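# Hang ball-filled shallow basket on stand peg by cord

## Task

Lift the shallow basket by its cord handle and hang it on the stand's peg, with all of the balls still inside the basket at the end; a single ball outside the basket means failure.

## Robot and tools

Robot: two arms, left_arm and right_arm, each with a parallel gripper. Its fingers point along the gripper's +z axis and close along its y axis. end_effector_position is the spot between the finger pads, roughly 1 cm short of the tips. Calibrated bases in the scene frame: left_arm at (-0.026, +0.254, +0.041) m, quat_wxyz (+1.000, 0, 0, -0.001); right_arm at (-0.010, -0.269, +0.002) m, quat_wxyz (+1.000, 0, 0, +0.025). A camera stand is fixed to the floor behind the arms.

Frames: the scene frame has its origin at table-top height, halfway between the nominal bases, +z up, +x out over the table, and left_arm on the +y side (this is not the image left). Printed positions, orientations and targets use the scene frame. Motion offsets, however, are taken along each arm's own current Hand target axes. Printed hand poses can be a few cm wrong, worse at long reach.

Row layout, shared by execute_actions and move: one list of 14 numbers covering both arms, each in [-1, 1]: left dx, dy, dz, rx, ry, rz, opening, then right dx, dy, dz, rx, ry, rz, opening. The six pose numbers are an offset from that arm's Hand target at the start of the call or action, not a pose. 1.0 equals 0.6 m for dx/dy/dz and 180 degrees for rx/ry/rz, which together form a rotation vector. The opening is absolute: +1 fully open (0.094 m), -1 closed. Sending 0 for all six pose numbers re-asks for the current Hand target; a 0 opening is a real command (half open), so to keep a gripper unchanged repeat its present opening.

execute_actions(actions, cameras): actions is a list of actions; each action is a list of up to 15 rows, one per 1/30 s step. If fewer than 15 rows, the last row is held. Each row counts from the action's start pose, not the previous row, and a new action starts from the then-current Hand target, so repeated offsets accumulate. An empty list returns the state plus images from all cameras. cameras picks images by name: ["all"], [] or a list such as cam_high, cam_low, cam_left_wrist, cam_right_wrist; an unknown name voids the call.

move(target, speed, blend, opening_speed, grip_force, blocking, cameras): drives each gripper on a straight line toward target, a single 14-number row or a list of up to 15 rows; every row is an offset from the same starting Hand targets. speed is m/s (0.002 to 2.9, default 0.25; rotation capped at twice that in rad/s), one value or one per target. blend in metres rounds corners in a list (0 means stop at each). opening_speed is the rate of the opening per second on the -1..+1 scale, at least 0.2; use it to close gently. grip_force is newtons per pad, 10 to 50, one value or one per arm, and persists; lower forces close slowly. blocking=false returns after about 0.5 s while the move continues. Paths finish together, take 0.5 to 10 s, and do not avoid obstacles or the other arm. The result adds a move: line with the ending (done, off_target, moving, held, fault) and limits (paced means clipped, held means steps withheld). done means within 10 mm and 2 degrees.

wait(seconds 0 to 10) lets the scene run holding commands. stop brakes a running move. zoom_image(camera, region [x0,y0,x1,y1] in pixels, at most 504x504) enlarges the latest image of a camera. finished_scene(scene) ends the scene irreversibly; call it only once the basket hangs on the peg by itself with all balls inside.

Reading results: Hand target is the last commanded pose after clipping; the gripper often rests short by up to a few cm from friction and weight, which is not proof of contact. Resend the missing distance if needed. Orientation commands are clipped to 40 degrees from the measured one per step. grip_measured uses the opening scale; it reads slightly wide when empty and narrower than a hard object when squeezing, so it will not reveal the moment of contact. grip_effort_nm is a gripper motor effort average (negative closing) with an offset; it stays nonzero at rest. Joint torques include gravity and have offsets; the first three wrap at ±28 N m. Joint velocities may be reported as within noise. Joint ranges: waist -2.618..3.054, shoulder 0..3.142, elbow 0..3.142 (straight 2.901), wrist pitch -1.571..1.571, wrist yaw -1.571..1.571, wrist roll -2.094..2.094.

Cameras: cam_high, cam_low, cam_left_wrist, cam_right_wrist, all 896x504; intrinsics are given per camera for projecting points.

Avoid: tilting or jerking the basket so balls spill; dropping anything or releasing something that is moving; anything leaving the table; fast contact with the stand, table or heavy objects; any touch or press between the two arms, including one gripper closing on the other's fingers (the clearance check does not guard grippers or wrist cameras); strain on camera cables; paths passing near an arm's own base; keeping arms stretched or pushing at unreachable poses, which heats motors (MOTOR HOT at 75 °C, fold fault at 90 °C). A stalled arm keeps pressing until commanded back past its gripper. Loose objects may occasionally get nudged. Thinking time lets the scene keep running.

Each tool is called after ">>>" by a JSON object that holds its "api" and its "payload".

## Session

>>> {"api": "execute_actions", "payload": {"actions": []}}

Scene clock: 0.00 s.
left_arm: end_effector_position=(+0.3701, +0.3043, +0.1569) grip_measured=+1.000 grip_effort_nm=n/a end_effector_quat_wxyz=(+0.602, -0.092, +0.792, +0.049) | right_arm: end_effector_position=(+0.3970, -0.2283, +0.1270) grip_measured=+1.000 grip_effort_nm=n/a end_effector_quat_wxyz=(+0.617, -0.042, +0.785, +0.022)
Joint positions: left_arm=[0.072 1.502 0.361 0.865 -0.122 -0.07 0.094] | right_arm=[0.055 1.529 0.387 0.903 0.016 -0.014 0.094]
Joint velocities: within noise
Joint torques (N m): no reading
Motor temperatures (°C): left_arm=[24 33 44 43 30 26 32] | right_arm=[27 33 39 37 27 25 27]
Heat: left arm: 44 °C; right arm: 39 °C.
Hand target: left_arm +0.3700, +0.3044, +0.1561; +0.599, -0.093, +0.794, +0.049 | right_arm +0.3965, -0.2284, +0.1250; +0.613, -0.042, +0.788, +0.022
Tool commands: left_gripper/opening=+1.0 right_gripper/opening=+1.0

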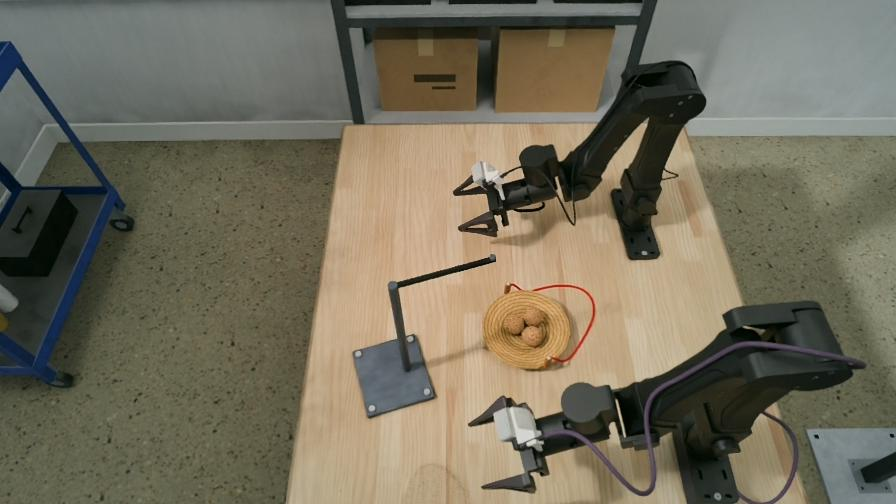

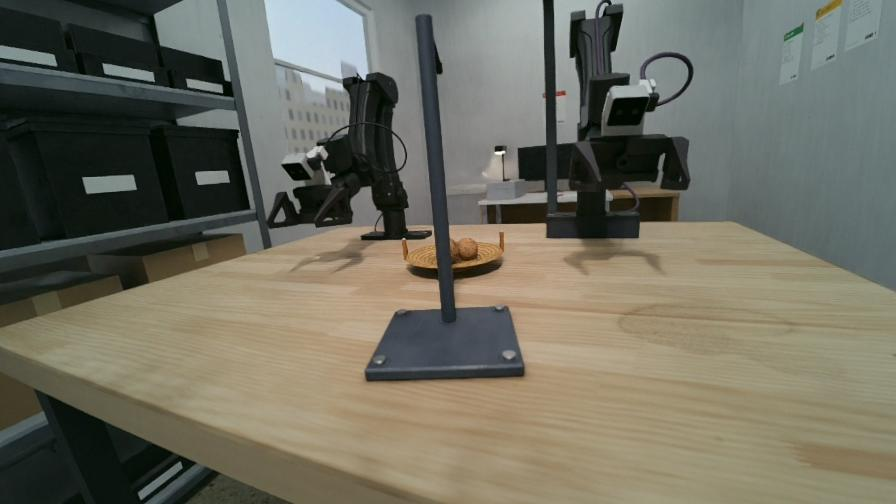

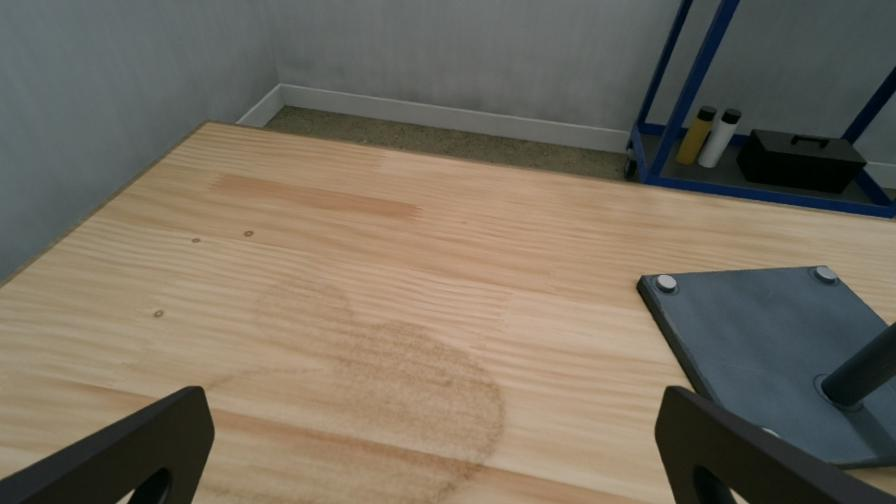

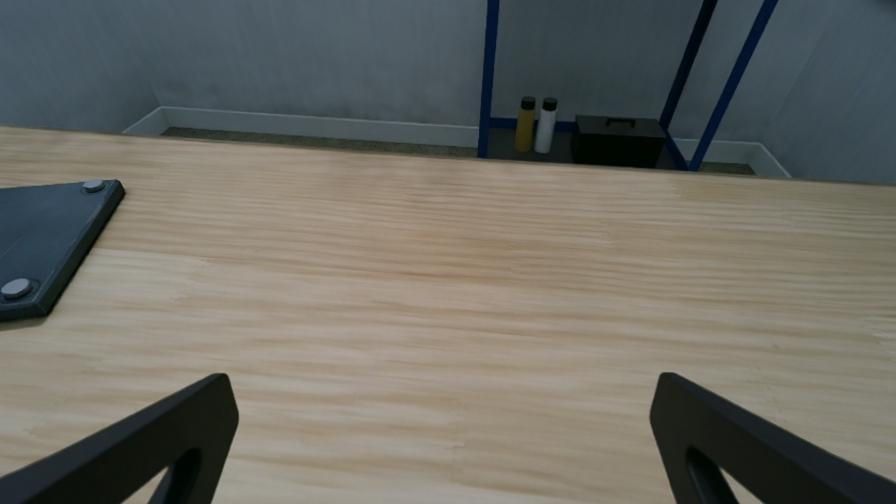

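>>> {"api": "zoom_image", "payload": {"camera": "cam_high", "region": [460, 240, 640, 400]}}

>>> {"api": "zoom_image", "payload": {"camera": "cam_high", "region": [340, 240, 520, 420]}}

>>> {"api": "zoom_image", "payload": {"camera": "cam_low", "region": [350, 180, 570, 300]}}

>>> {"api": "zoom_image", "payload": {"camera": "cam_low", "region": [340, 0, 560, 120]}}

Scaled by 2.800 from the camera's 896x504 image, which has a finer 1280x720 frame.

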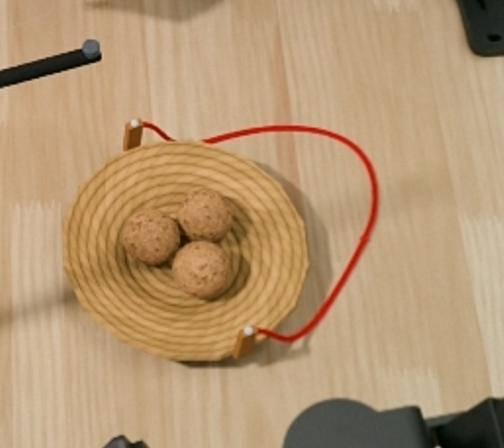

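Scaled by 2.800 from the camera's 896x504 image, which has a finer 1280x720 frame.

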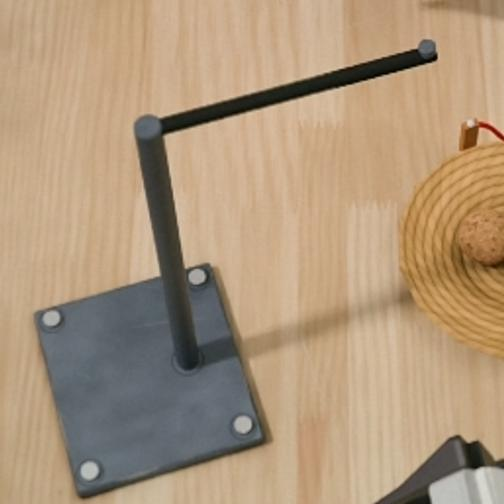

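Scaled by 2.291 from the camera's 896x504 image, which has a finer 1280x720 frame.

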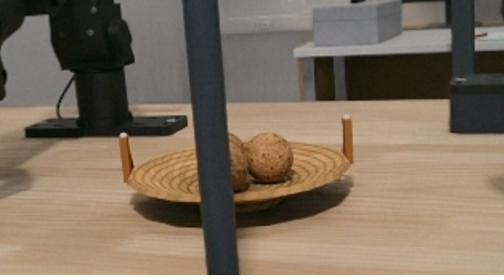

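Scaled by 2.291 from the camera's 896x504 image, which has a finer 1280x720 frame.

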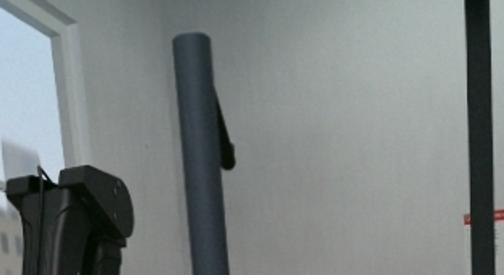

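>>> {"api": "zoom_image", "payload": {"camera": "cam_low", "region": [405, 5, 465, 85]}}

>>> {"api": "zoom_image", "payload": {"camera": "cam_high", "region": [465, 240, 515, 280]}}

>>> {"api": "zoom_image", "payload": {"camera": "cam_high", "region": [370, 270, 420, 310]}}

Scaled by 6.300 from the camera's 896x504 image, which has a finer 1280x720 frame.

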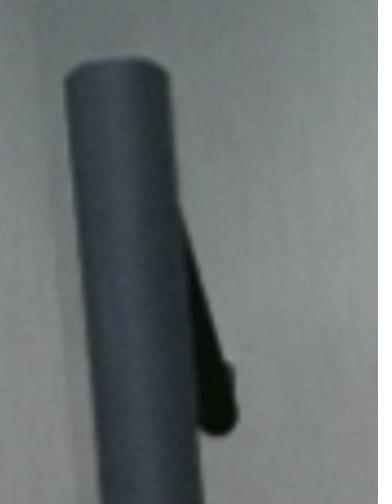

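Scaled by 10.080 from the camera's 896x504 image, which has a finer 1280x720 frame.

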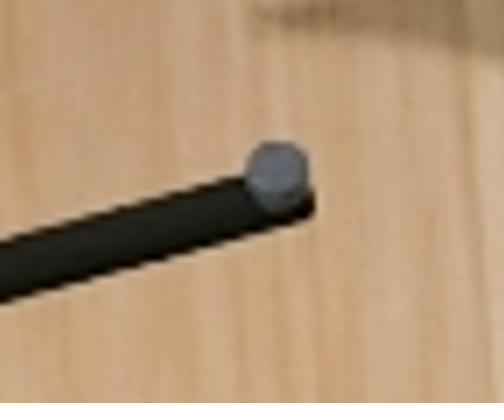

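Scaled by 10.080 from the camera's 896x504 image, which has a finer 1280x720 frame.

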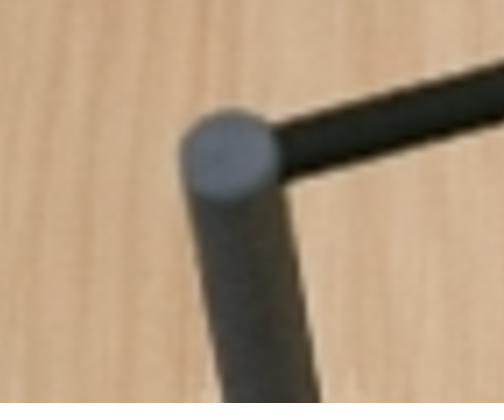

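>>> {"api": "move", "payload": {"target": [0.1807,-0.5023,-0.5265,0.3186,0.3224,0.4390,0.3,0,0,0,0,0,0,1], "speed": 0.2, "cameras": ["all"]}}

Scene clock: 139.80 s.
left_arm: end_effector_position=(+0.1073, -0.0562, +0.1513) grip_measured=+0.302 grip_effort_nm=-0.15 end_effector_quat_wxyz=(+0.009, +0.639, +0.769, +0.000) | right_arm: end_effector_position=(+0.3970, -0.2283, +0.1270) grip_measured=+1.000 grip_effort_nm=0.02 end_effector_quat_wxyz=(+0.617, -0.042, +0.785, +0.022)
Joint positions: left_arm=[-1.172 1.805 1.508 -1.257 -0.009 0.212 0.061] | right_arm=[0.055 1.529 0.387 0.903 0.016 -0.014 0.094]
Joint torques (N m): left_arm=[-0.24 -7.24 8.85 0.04 0.13 0.08] | right_arm=[0.08 -6.37 6.06 1.56 0.01 -0.01]
Heat: left arm: 47 °C; right arm: 38 °C.
Hand target: left_arm +0.1056, -0.0594, +0.1495; -0.001, +0.644, +0.765, +0.001 | right_arm +0.3965, -0.2284, +0.1250; +0.613, -0.042, +0.788, +0.022
Off the commanded pose: left_arm 0.004 m, 1 deg | right_arm 0.002 m, 1 deg.
move: done

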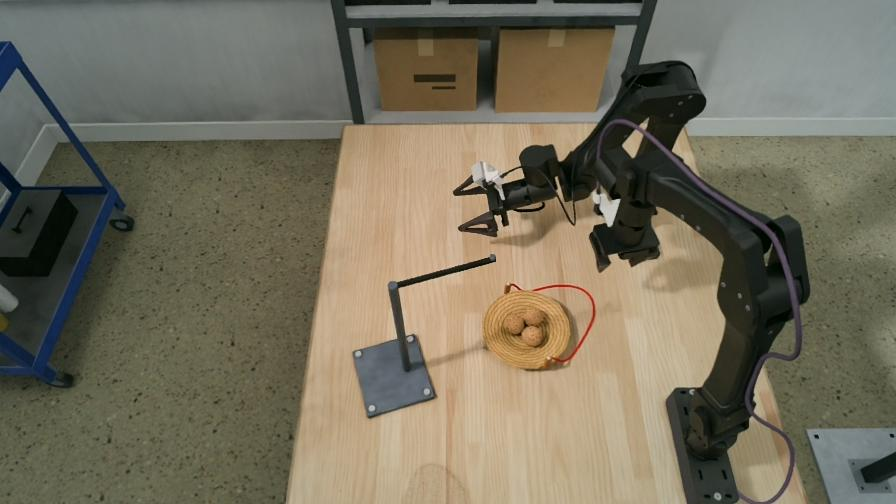

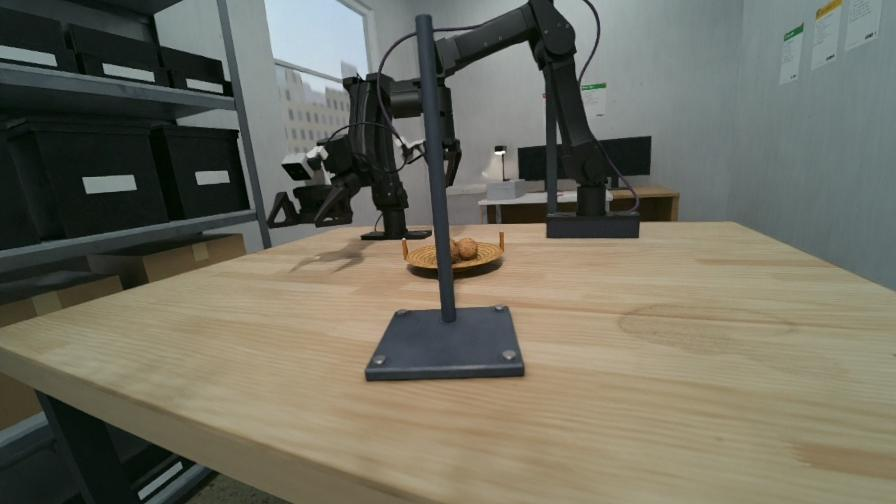

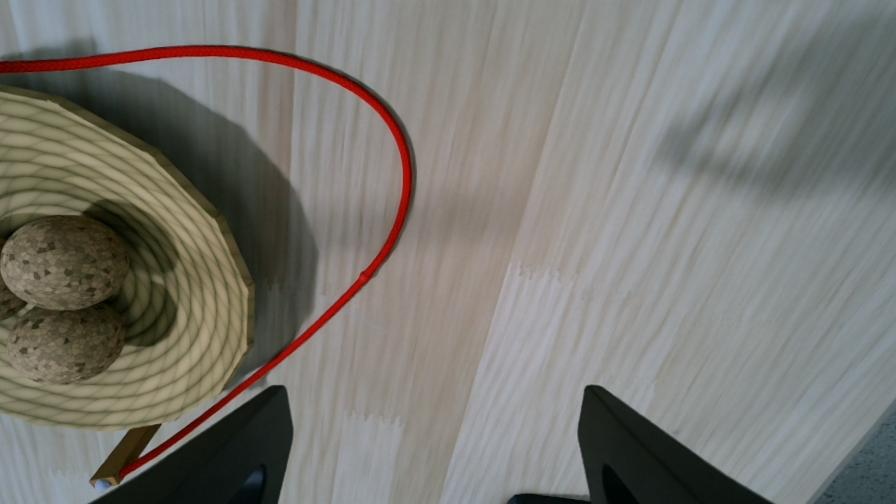

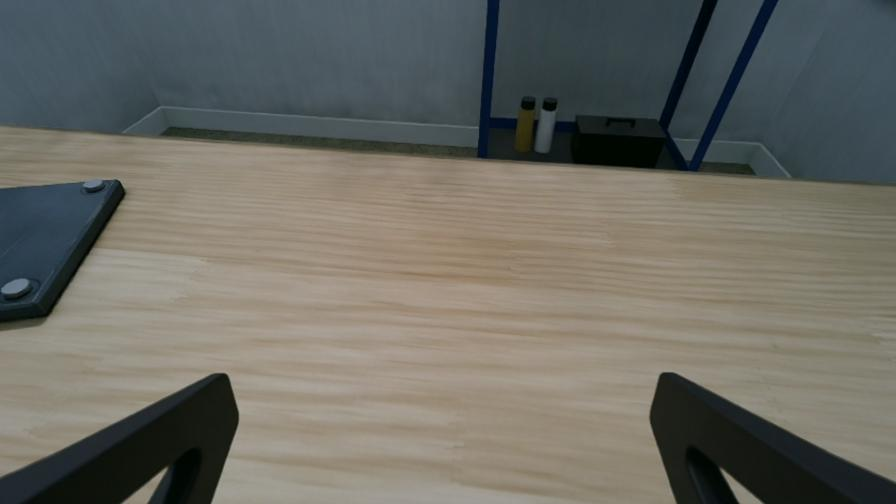

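>>> {"api": "move", "payload": {"target": [0,0.02,0.15,0,0,0,0.3,0,0,0,0,0,0,1], "speed": 0.1, "cameras": ["cam_left_wrist","cam_high"]}}

Scene clock: 155.13 s.
left_arm: end_effector_position=(+0.1173, -0.0592, +0.0705) grip_measured=+0.302 grip_effort_nm=-0.15 end_effector_quat_wxyz=(+0.009, +0.643, +0.766, +0.000) | right_arm: end_effector_position=(+0.3970, -0.2283, +0.1270) grip_measured=+1.000 grip_effort_nm=0.02 end_effector_quat_wxyz=(+0.617, -0.042, +0.785, +0.022)
Joint positions: left_arm=[-1.147 1.894 1.294 -0.954 -0.009 0.247 0.061] | right_arm=[0.055 1.529 0.387 0.903 0.016 -0.014 0.094]
Joint torques (N m): left_arm=[0.58 -7.99 5.24 0.43 0.11 0.08] | right_arm=[0.08 -6.37 6.04 1.56 0 -0.01]
Heat: left arm: 47 °C; right arm: 38 °C.
Hand target: left_arm +0.1175, -0.0572, +0.0595; -0.001, +0.644, +0.765, +0.001 | right_arm +0.3965, -0.2284, +0.1250; +0.613, -0.042, +0.788, +0.022
Off the commanded pose: left_arm 0.011 m, 1 deg | right_arm 0.002 m, 1 deg.
move: off_target (left_arm)
Images, in order (width x height): cam_high 896x504, cam_left_wrist 896x504.

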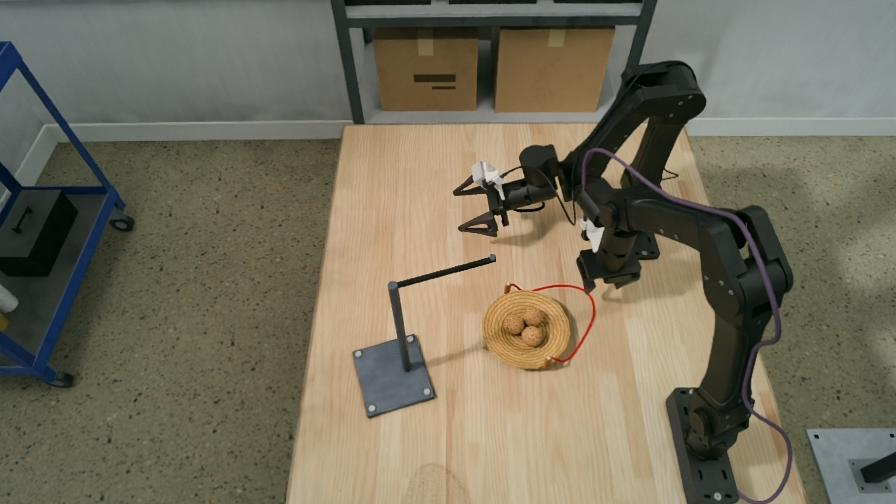

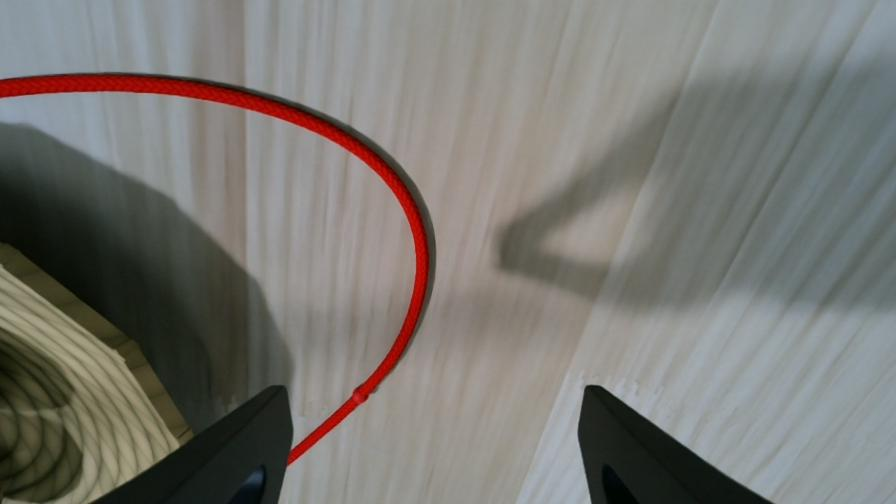

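>>> {"api": "move", "payload": {"target": [0,0.01,0.06,0,0,0,0.3,0,0,0,0,0,0,1], "speed": 0.06, "cameras": ["cam_left_wrist","cam_low"]}}

Scene clock: 174.17 s.
left_arm: end_effector_position=(+0.1240, -0.0599, +0.0358) grip_measured=+0.302 grip_effort_nm=-0.15 end_effector_quat_wxyz=(+0.011, +0.643, +0.766, +0.000) | right_arm: end_effector_position=(+0.3970, -0.2283, +0.1270) grip_measured=+1.000 grip_effort_nm=0.02 end_effector_quat_wxyz=(+0.617, -0.042, +0.785, +0.022)
Joint positions: left_arm=[-1.131 1.956 1.231 -0.825 -0.009 0.263 0.061] | right_arm=[0.055 1.529 0.387 0.903 0.016 -0.014 0.094]
Joint torques (N m): left_arm=[0.58 -8.03 4.79 0.45 0.11 0.09] | right_arm=[0.08 -6.38 6.05 1.56 0.01 0]
Heat: left arm: 45 °C; right arm: 38 °C.
Hand target: left_arm +0.1233, -0.0561, +0.0235; -0.001, +0.644, +0.765, +0.001 | right_arm +0.3965, -0.2284, +0.1250; +0.613, -0.042, +0.788, +0.022
Off the commanded pose: left_arm 0.013 m, 1 deg | right_arm 0.002 m, 1 deg.
move: off_target (left_arm)
Images, in order (width x height): cam_low 896x504, cam_left_wrist 896x504.

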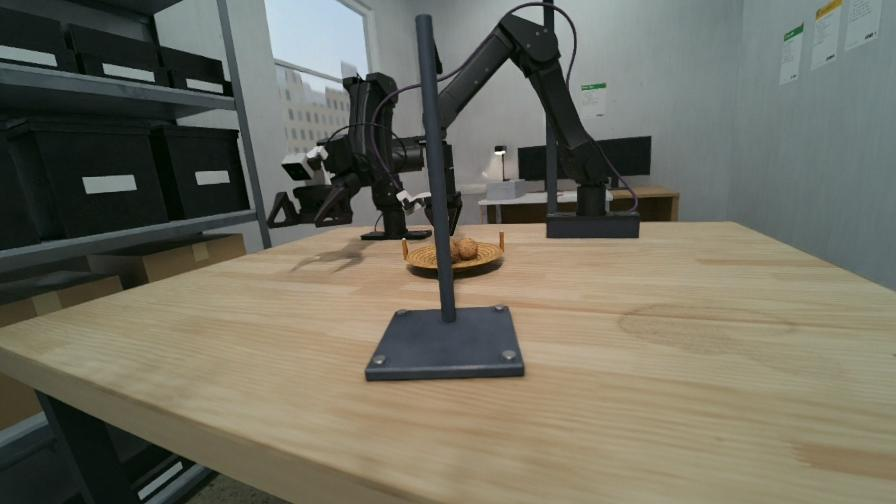

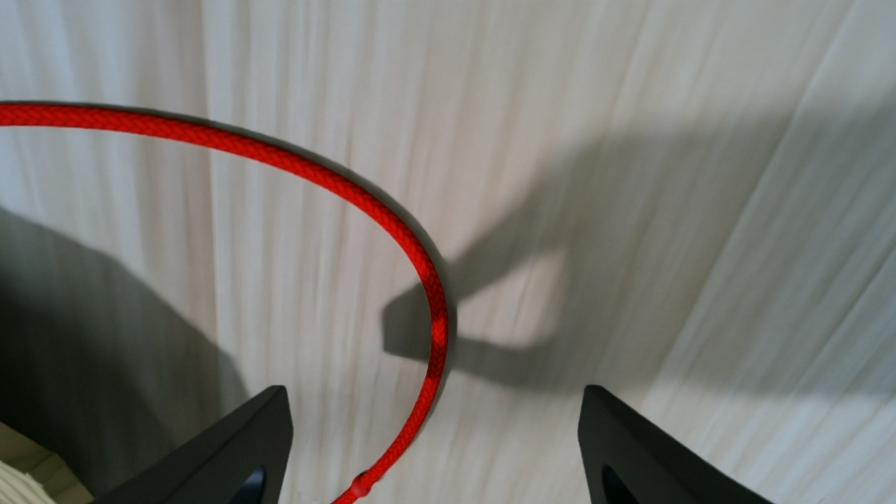

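>>> {"api": "move", "payload": {"target": [0,0,0.027,0,0,0,0.0,0,0,0,0,0,0,1], "speed": 0.04, "cameras": ["cam_left_wrist"]}}

>>> {"api": "move", "payload": {"target": [0,0,0.009,0,0,0,0.0,0,0,0,0,0,0,1], "speed": 0.03, "cameras": ["cam_left_wrist"]}}

Scene clock: 182.23 s.
left_arm: end_effector_position=(+0.1244, -0.0607, +0.0203) grip_measured=+0.002 grip_effort_nm=-0.15 end_effector_quat_wxyz=(+0.012, +0.643, +0.766, -0.001) | right_arm: end_effector_position=(+0.3970, -0.2283, +0.1270) grip_measured=+1.000 grip_effort_nm=0.02 end_effector_quat_wxyz=(+0.617, -0.042, +0.785, +0.022)
Joint positions: left_arm=[-1.131 1.987 1.205 -0.767 -0.009 0.264 0.047] | right_arm=[0.055 1.529 0.387 0.903 0.016 -0.014 0.094]
Joint torques (N m): left_arm=[0.58 -8.03 4.56 0.47 0.11 0.08] | right_arm=[0.02 -6.35 6.09 1.57 0 -0.01]
Heat: left arm: 45 °C; right arm: 38 °C.
Hand target: left_arm +0.1234, -0.0562, +0.0074; -0.001, +0.644, +0.765, +0.001 | right_arm +0.3965, -0.2284, +0.1250; +0.613, -0.042, +0.788, +0.022
Off the commanded pose: left_arm 0.014 m, 1 deg | right_arm 0.002 m, 1 deg.
move: off_target (left_arm)
Images, in order (width x height): cam_left_wrist 896x504.

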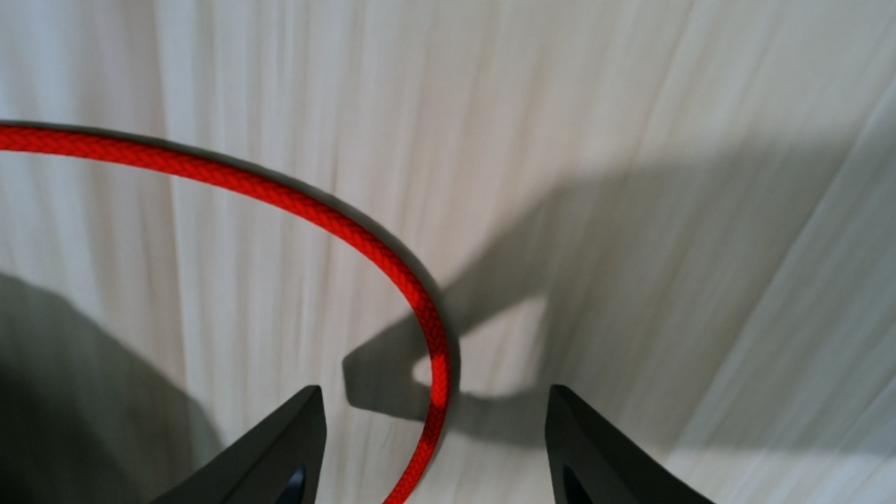

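Scene clock: 183.13 s.
left_arm: end_effector_position=(+0.1246, -0.0611, +0.0152) grip_measured=+0.002 grip_effort_nm=-0.15 end_effector_quat_wxyz=(+0.012, +0.643, +0.766, -0.001) | right_arm: end_effector_position=(+0.3970, -0.2283, +0.1270) grip_measured=+1.000 grip_effort_nm=0.02 end_effector_quat_wxyz=(+0.617, -0.042, +0.785, +0.022)
Joint positions: left_arm=[-1.131 1.998 1.198 -0.747 -0.009 0.264 0.047] | right_arm=[0.055 1.529 0.387 0.903 0.016 -0.014 0.094]
Joint torques (N m): left_arm=[0.58 -8.03 4.46 0.43 0.11 0.08] | right_arm=[0.05 -6.39 6.05 1.55 0.01 -0.02]
Heat: left arm: 45 °C; right arm: 38 °C.
Hand target: left_arm +0.1234, -0.0562, +0.0020; -0.001, +0.644, +0.765, +0.001 | right_arm +0.3965, -0.2284, +0.1250; +0.613, -0.042, +0.788, +0.022
Off the commanded pose: left_arm 0.014 m, 1 deg | right_arm 0.002 m, 1 deg.
move: off_target (left_arm)
Images, in order (width x height): cam_left_wrist 896x504.

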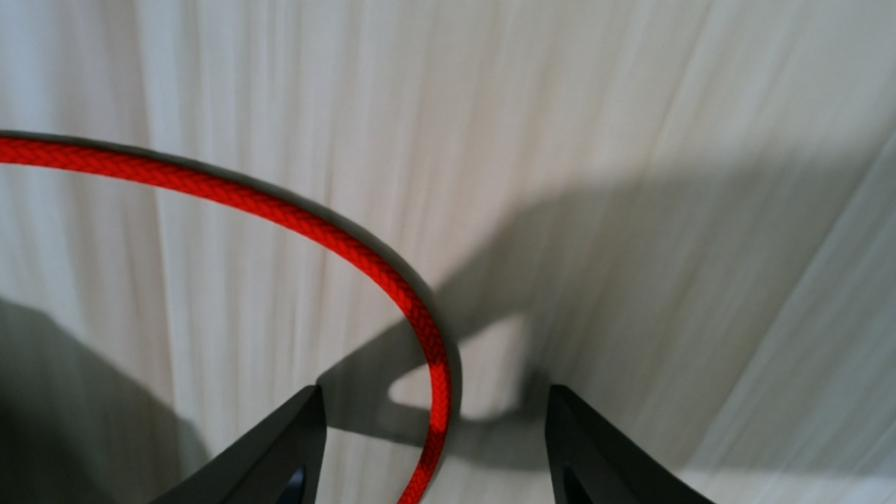

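>>> {"api": "move", "payload": {"target": [0,0,0.006,0,0,0,0.0,0,0,0,0,0,0,1], "speed": 0.03, "cameras": ["cam_left_wrist"]}}

>>> {"api": "move", "payload": {"target": [0,0,0.006,0,0,0,0.0,0,0,0,0,0,0,1], "speed": 0.03, "cameras": ["cam_left_wrist"]}}

Scene clock: 190.00 s.
left_arm: end_effector_position=(+0.1255, -0.0631, +0.0137) grip_measured=+0.002 grip_effort_nm=-0.15 end_effector_quat_wxyz=(+0.015, +0.643, +0.766, -0.002) | right_arm: end_effector_position=(+0.3970, -0.2283, +0.1270) grip_measured=+1.000 grip_effort_nm=0.02 end_effector_quat_wxyz=(+0.617, -0.042, +0.785, +0.022)
Joint positions: left_arm=[-1.131 2.003 1.198 -0.736 -0.009 0.264 0.047] | right_arm=[0.055 1.529 0.387 0.903 0.016 -0.014 0.094]
Joint torques (N m): left_arm=[0.57 -7.83 4.04 0.51 0.11 0.08] | right_arm=[0.05 -6.35 6.09 1.56 0 -0.01]
Heat: left arm: 44 °C; right arm: 38 °C.
Hand target: left_arm +0.1233, -0.0561, -0.0017; -0.001, +0.644, +0.765, +0.001 | right_arm +0.3965, -0.2284, +0.1250; +0.613, -0.042, +0.788, +0.022
Off the commanded pose: left_arm 0.017 m, 2 deg | right_arm 0.002 m, 1 deg.
move: off_target (left_arm)
Images, in order (width x height): cam_left_wrist 896x504.

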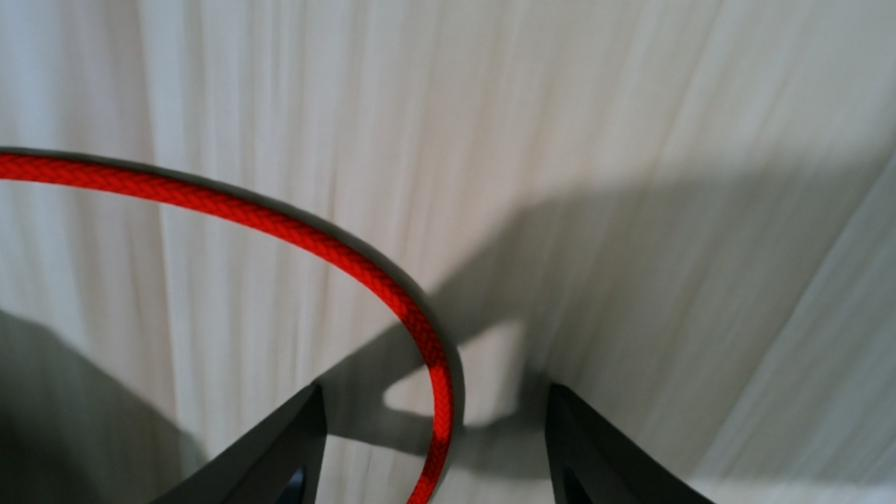

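Scene clock: 190.70 s.
left_arm: end_effector_position=(+0.1254, -0.0630, +0.0133) grip_measured=+0.002 grip_effort_nm=-0.14 end_effector_quat_wxyz=(+0.016, +0.643, +0.766, -0.003) | right_arm: end_effector_position=(+0.3970, -0.2283, +0.1270) grip_measured=+1.000 grip_effort_nm=0.02 end_effector_quat_wxyz=(+0.617, -0.042, +0.785, +0.022)
Joint positions: left_arm=[-1.131 2.003 1.196 -0.734 -0.009 0.264 0.047] | right_arm=[0.055 1.529 0.387 0.903 0.016 -0.014 0.094]
Joint torques (N m): left_arm=[0.57 -7.19 3.73 0.62 0.11 0.08] | right_arm=[0.02 -6.35 6.11 1.55 0.01 -0.02]
Heat: left arm: 44 °C; right arm: 38 °C.
Hand target: left_arm +0.1233, -0.0561, -0.0053; -0.001, +0.644, +0.765, +0.001 | right_arm +0.3965, -0.2284, +0.1250; +0.613, -0.042, +0.788, +0.022
Off the commanded pose: left_arm 0.020 m, 2 deg | right_arm 0.002 m, 1 deg.
move: off_target (left_arm)
Images, in order (width x height): cam_left_wrist 896x504.

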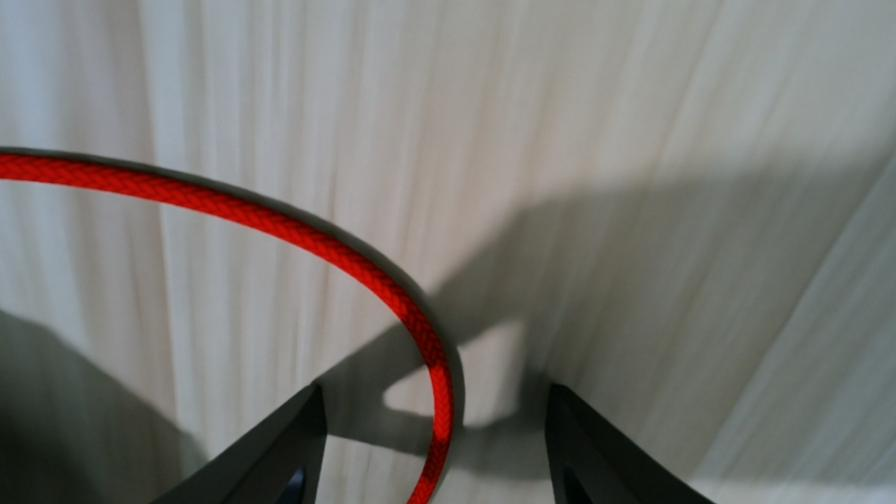

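>>> {"api": "move", "payload": {"target": [0,0,-0.010,0,0,0,0.0,0,0,0,0,0,0,1], "speed": 0.03}}

>>> {"api": "move", "payload": {"target": [0,0,0,0,0,0,-1,0,0,0,0,0,0,1], "opening_speed": 0.5, "cameras": ["cam_left_wrist"]}}

Scene clock: 197.03 s.
left_arm: end_effector_position=(+0.1254, -0.0630, +0.0133) grip_measured=+0.002 grip_effort_nm=-0.14 end_effector_quat_wxyz=(+0.016, +0.643, +0.766, -0.003) | right_arm: end_effector_position=(+0.3970, -0.2283, +0.1270) grip_measured=+1.000 grip_effort_nm=0.02 end_effector_quat_wxyz=(+0.617, -0.042, +0.785, +0.022)
Joint positions: left_arm=[-1.131 2.003 1.196 -0.734 -0.009 0.264 0.047] | right_arm=[0.055 1.529 0.387 0.903 0.016 -0.014 0.094]
Joint torques (N m): left_arm=[0.58 -8.23 4.51 0.38 0.11 0.08] | right_arm=[0.06 -6.35 6.05 1.57 0.01 -0.02]
Motor temperatures (°C): left_arm=[24 34 44 38 28 26 29] | right_arm=[26 32 37 38 25 24 26]
Heat: left arm: 44 °C; right arm: 38 °C.
Hand target: left_arm +0.1233, -0.0561, +0.0007; -0.001, +0.644, +0.765, +0.001 | right_arm +0.3965, -0.2284, +0.1250; +0.613, -0.042, +0.788, +0.022
Off the commanded pose: left_arm 0.015 m, 2 deg | right_arm 0.002 m, 1 deg.
move: off_target (left_arm)

Scene clock: 199.23 s.
left_arm: end_effector_position=(+0.1271, -0.0627, +0.0134) grip_measured=-0.961 grip_effort_nm=-0.97 end_effector_quat_wxyz=(+0.017, +0.642, +0.767, -0.001) | right_arm: end_effector_position=(+0.3970, -0.2283, +0.1270) grip_measured=+1.000 grip_effort_nm=0.02 end_effector_quat_wxyz=(+0.617, -0.042, +0.785, +0.022)
Joint positions: left_arm=[-1.128 2.003 1.196 -0.732 -0.012 0.264 0.002] | right_arm=[0.055 1.529 0.387 0.903 0.016 -0.014 0.094]
Joint torques (N m): left_arm=[0.39 -8.23 4.51 0.36 0.15 0.08] | right_arm=[0.1 -6.34 6.08 1.55 0 -0.02]
Heat: left arm: 44 °C; right arm: 38 °C.
Hand target: left_arm +0.1234, -0.0561, +0.0007; -0.001, +0.644, +0.765, +0.001 | right_arm +0.3965, -0.2284, +0.1250; +0.613, -0.042, +0.788, +0.022
Off the commanded pose: left_arm 0.015 m, 2 deg | right_arm 0.002 m, 1 deg.
move: off_target (left_arm)
Images, in order (width x height): cam_left_wrist 896x504.

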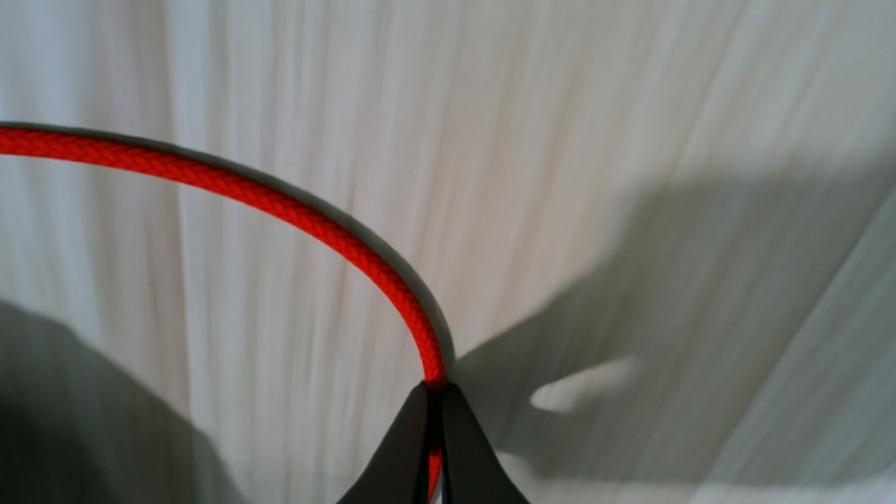

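>>> {"api": "move", "payload": {"target": [0.0175,0.054,-0.083,0,0,0,-1,0,0,0,0,0,0,1], "speed": 0.06, "cameras": ["cam_left_wrist","cam_high"]}}

Scene clock: 208.87 s.
left_arm: end_effector_position=(+0.1475, -0.0349, +0.0358) grip_measured=-0.965 grip_effort_nm=-1.06 end_effector_quat_wxyz=(-0.019, +0.642, +0.767, +0.006) | right_arm: end_effector_position=(+0.3970, -0.2283, +0.1270) grip_measured=+1.000 grip_effort_nm=0.02 end_effector_quat_wxyz=(+0.617, -0.042, +0.785, +0.022)
Joint positions: left_arm=[-1.03 1.97 1.249 -0.889 0.001 0.362 0.002] | right_arm=[0.055 1.529 0.387 0.903 0.016 -0.014 0.094]
Joint torques (N m): left_arm=[0.54 -13.71 7.64 -0.04 0.02 0.1] | right_arm=[0.08 -6.38 6.05 1.56 0.02 -0.03]
Heat: left arm: 44 °C; right arm: 38 °C.
Hand target: left_arm +0.1534, -0.0403, +0.0506; -0.001, +0.644, +0.765, +0.001 | right_arm +0.3965, -0.2284, +0.1250; +0.613, -0.042, +0.788, +0.022
Off the commanded pose: left_arm 0.017 m, 2 deg | right_arm 0.002 m, 1 deg.
move: off_target (left_arm)
Images, in order (width x height): cam_high 896x504, cam_left_wrist 896x504.

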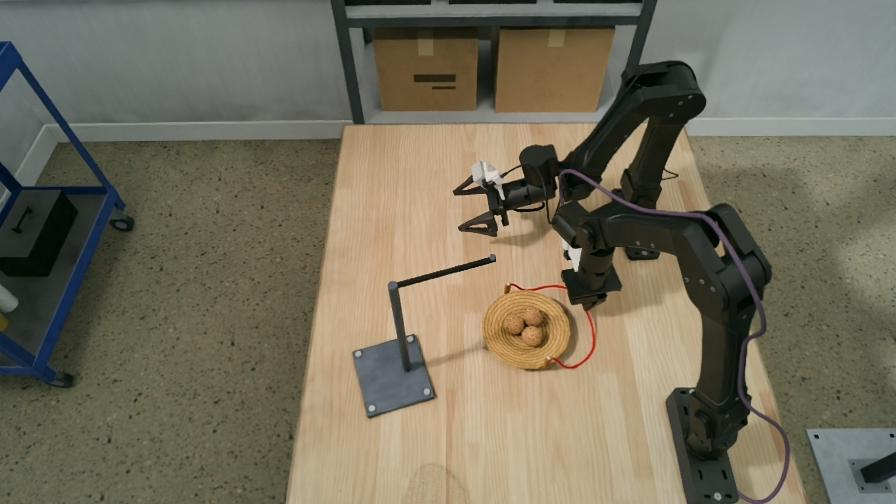

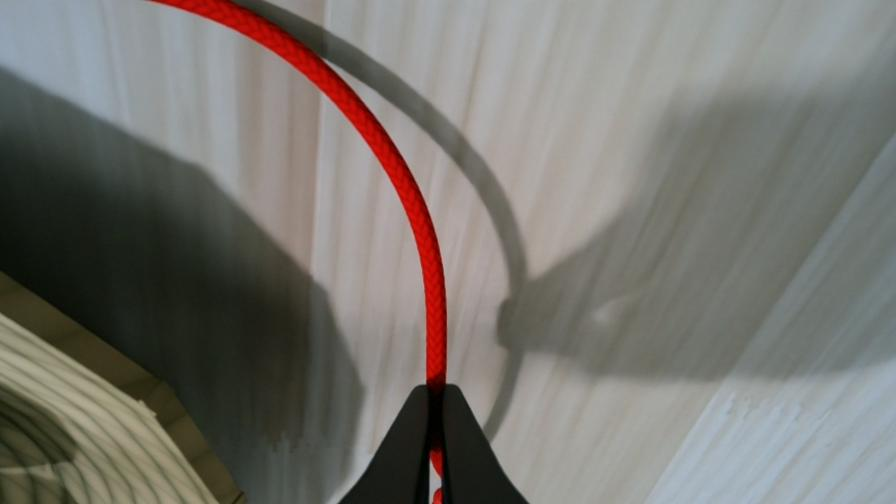

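>>> {"api": "move", "payload": {"target": [0.0343,0.1415,-0.1833,0,0,0,-1,0,0,0,0,0,0,1], "speed": 0.07, "cameras": ["cam_left_wrist","cam_high","cam_low"]}}

Scene clock: 216.43 s.
left_arm: end_effector_position=(+0.2309, -0.0058, +0.1545) grip_measured=-0.965 grip_effort_nm=-1.05 end_effector_quat_wxyz=(-0.005, +0.642, +0.767, +0.000) | right_arm: end_effector_position=(+0.3970, -0.2283, +0.1270) grip_measured=+1.000 grip_effort_nm=0.02 end_effector_quat_wxyz=(+0.617, -0.042, +0.785, +0.022)
Joint positions: left_arm=[-0.791 1.939 1.696 -1.337 0.001 0.601 0.002] | right_arm=[0.055 1.529 0.387 0.903 0.016 -0.014 0.094]
Joint torques (N m): left_arm=[0.42 -11.1 8.59 -0.03 0 0.09] | right_arm=[0.03 -6.34 6.05 1.57 0.02 -0.02]
Heat: left arm: 45 °C; right arm: 38 °C.
Hand target: left_arm +0.2337, -0.0057, +0.1606; -0.001, +0.643, +0.765, +0.001 | right_arm +0.3965, -0.2284, +0.1250; +0.613, -0.042, +0.788, +0.022
Off the commanded pose: left_arm 0.007 m, 1 deg | right_arm 0.002 m, 1 deg.
move: done
Images, in order (width x height): cam_high 896x504, cam_low 896x504, cam_left_wrist 896x504.

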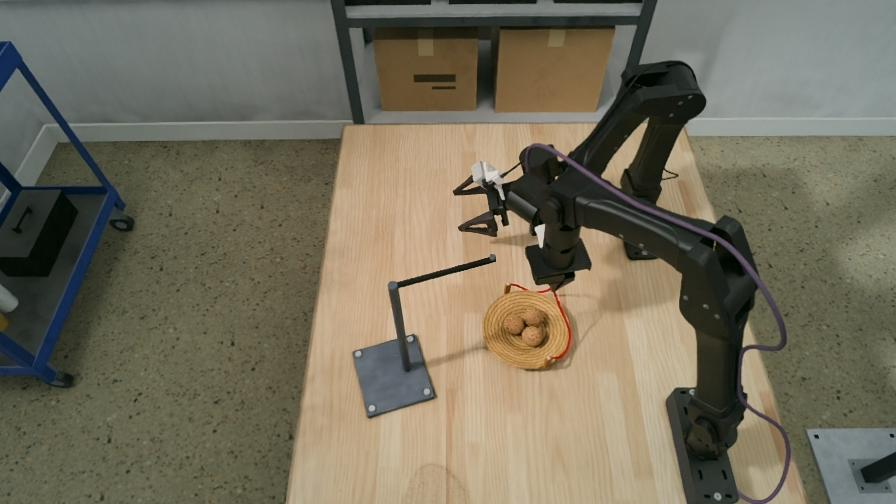

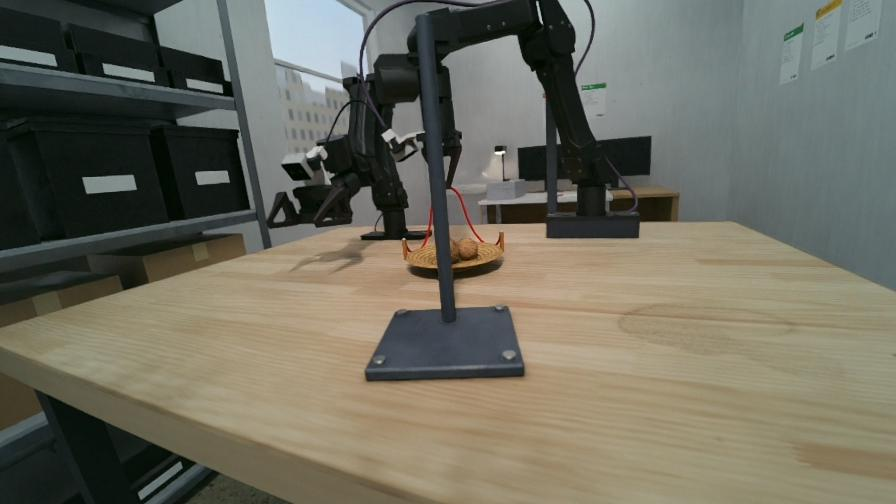

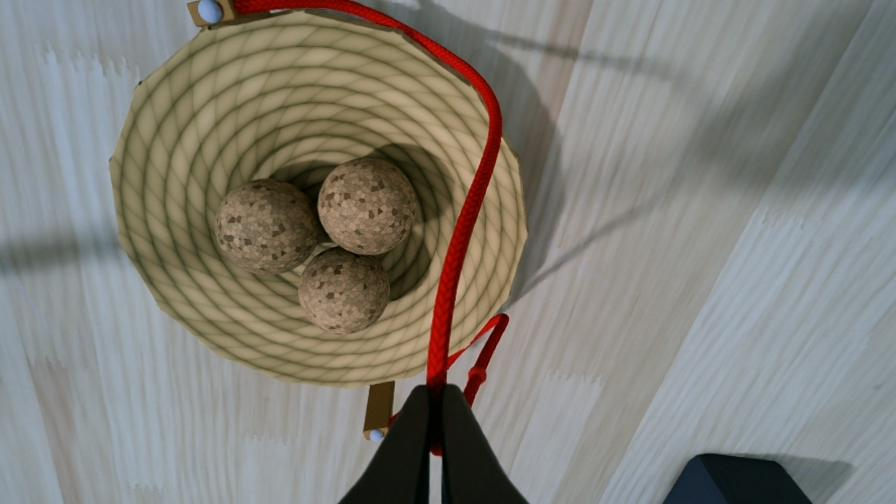

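>>> {"api": "move", "payload": {"target": [0.0089,0.0456,-0.1,0,0,0,-1,0,0,0,0,0,0,1], "speed": 0.06, "cameras": ["cam_left_wrist","cam_high","cam_low"]}}

Scene clock: 225.10 s.
left_arm: end_effector_position=(+0.2578, +0.0027, +0.2180) grip_measured=-0.965 grip_effort_nm=-1.05 end_effector_quat_wxyz=(+0.028, +0.642, +0.767, -0.001) | right_arm: end_effector_position=(+0.3970, -0.2283, +0.1270) grip_measured=+1.000 grip_effort_nm=0.02 end_effector_quat_wxyz=(+0.617, -0.042, +0.785, +0.022)
Joint positions: left_arm=[-0.725 1.964 1.984 -1.536 0.001 0.667 0.002] | right_arm=[0.055 1.529 0.387 0.903 0.016 -0.014 0.094]
Joint torques (N m): left_arm=[0.47 -10.19 8.57 0.06 0.02 0.09] | right_arm=[0.06 -6.37 6.02 1.56 0.01 -0.01]
Heat: left arm: 46 °C; right arm: 38 °C.
Hand target: left_arm +0.2597, +0.0042, +0.2206; -0.001, +0.643, +0.765, +0.001 | right_arm +0.3965, -0.2284, +0.1250; +0.613, -0.042, +0.788, +0.022
Off the commanded pose: left_arm 0.004 m, 3 deg | right_arm 0.002 m, 1 deg.
joint sent to its limit (left arm) — joint 4 (wrist pitch), lower limit. The joint targets are off in orientation, not in position.
move: off_target (left_arm)
Images, in order (width x height): cam_high 896x504, cam_low 896x504, cam_left_wrist 896x504.

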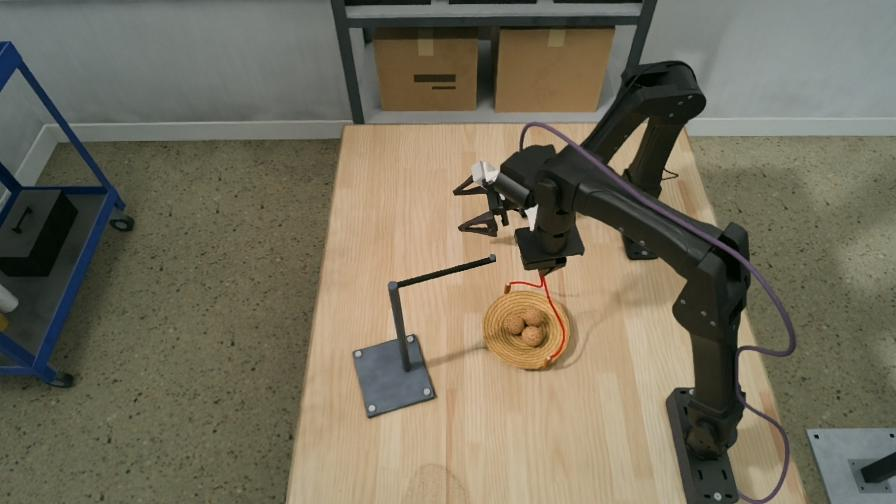

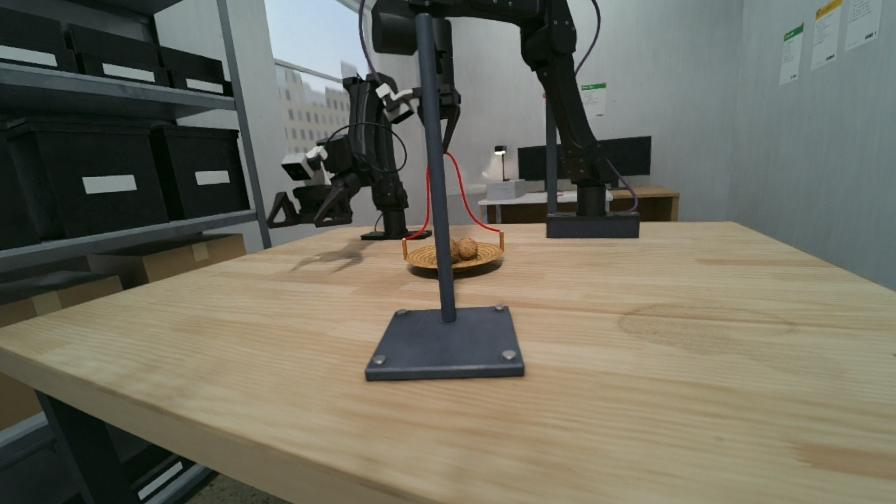

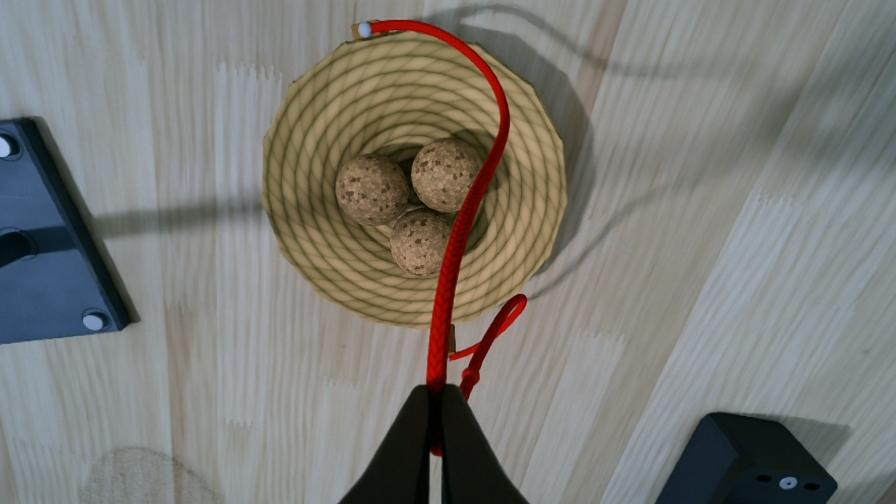

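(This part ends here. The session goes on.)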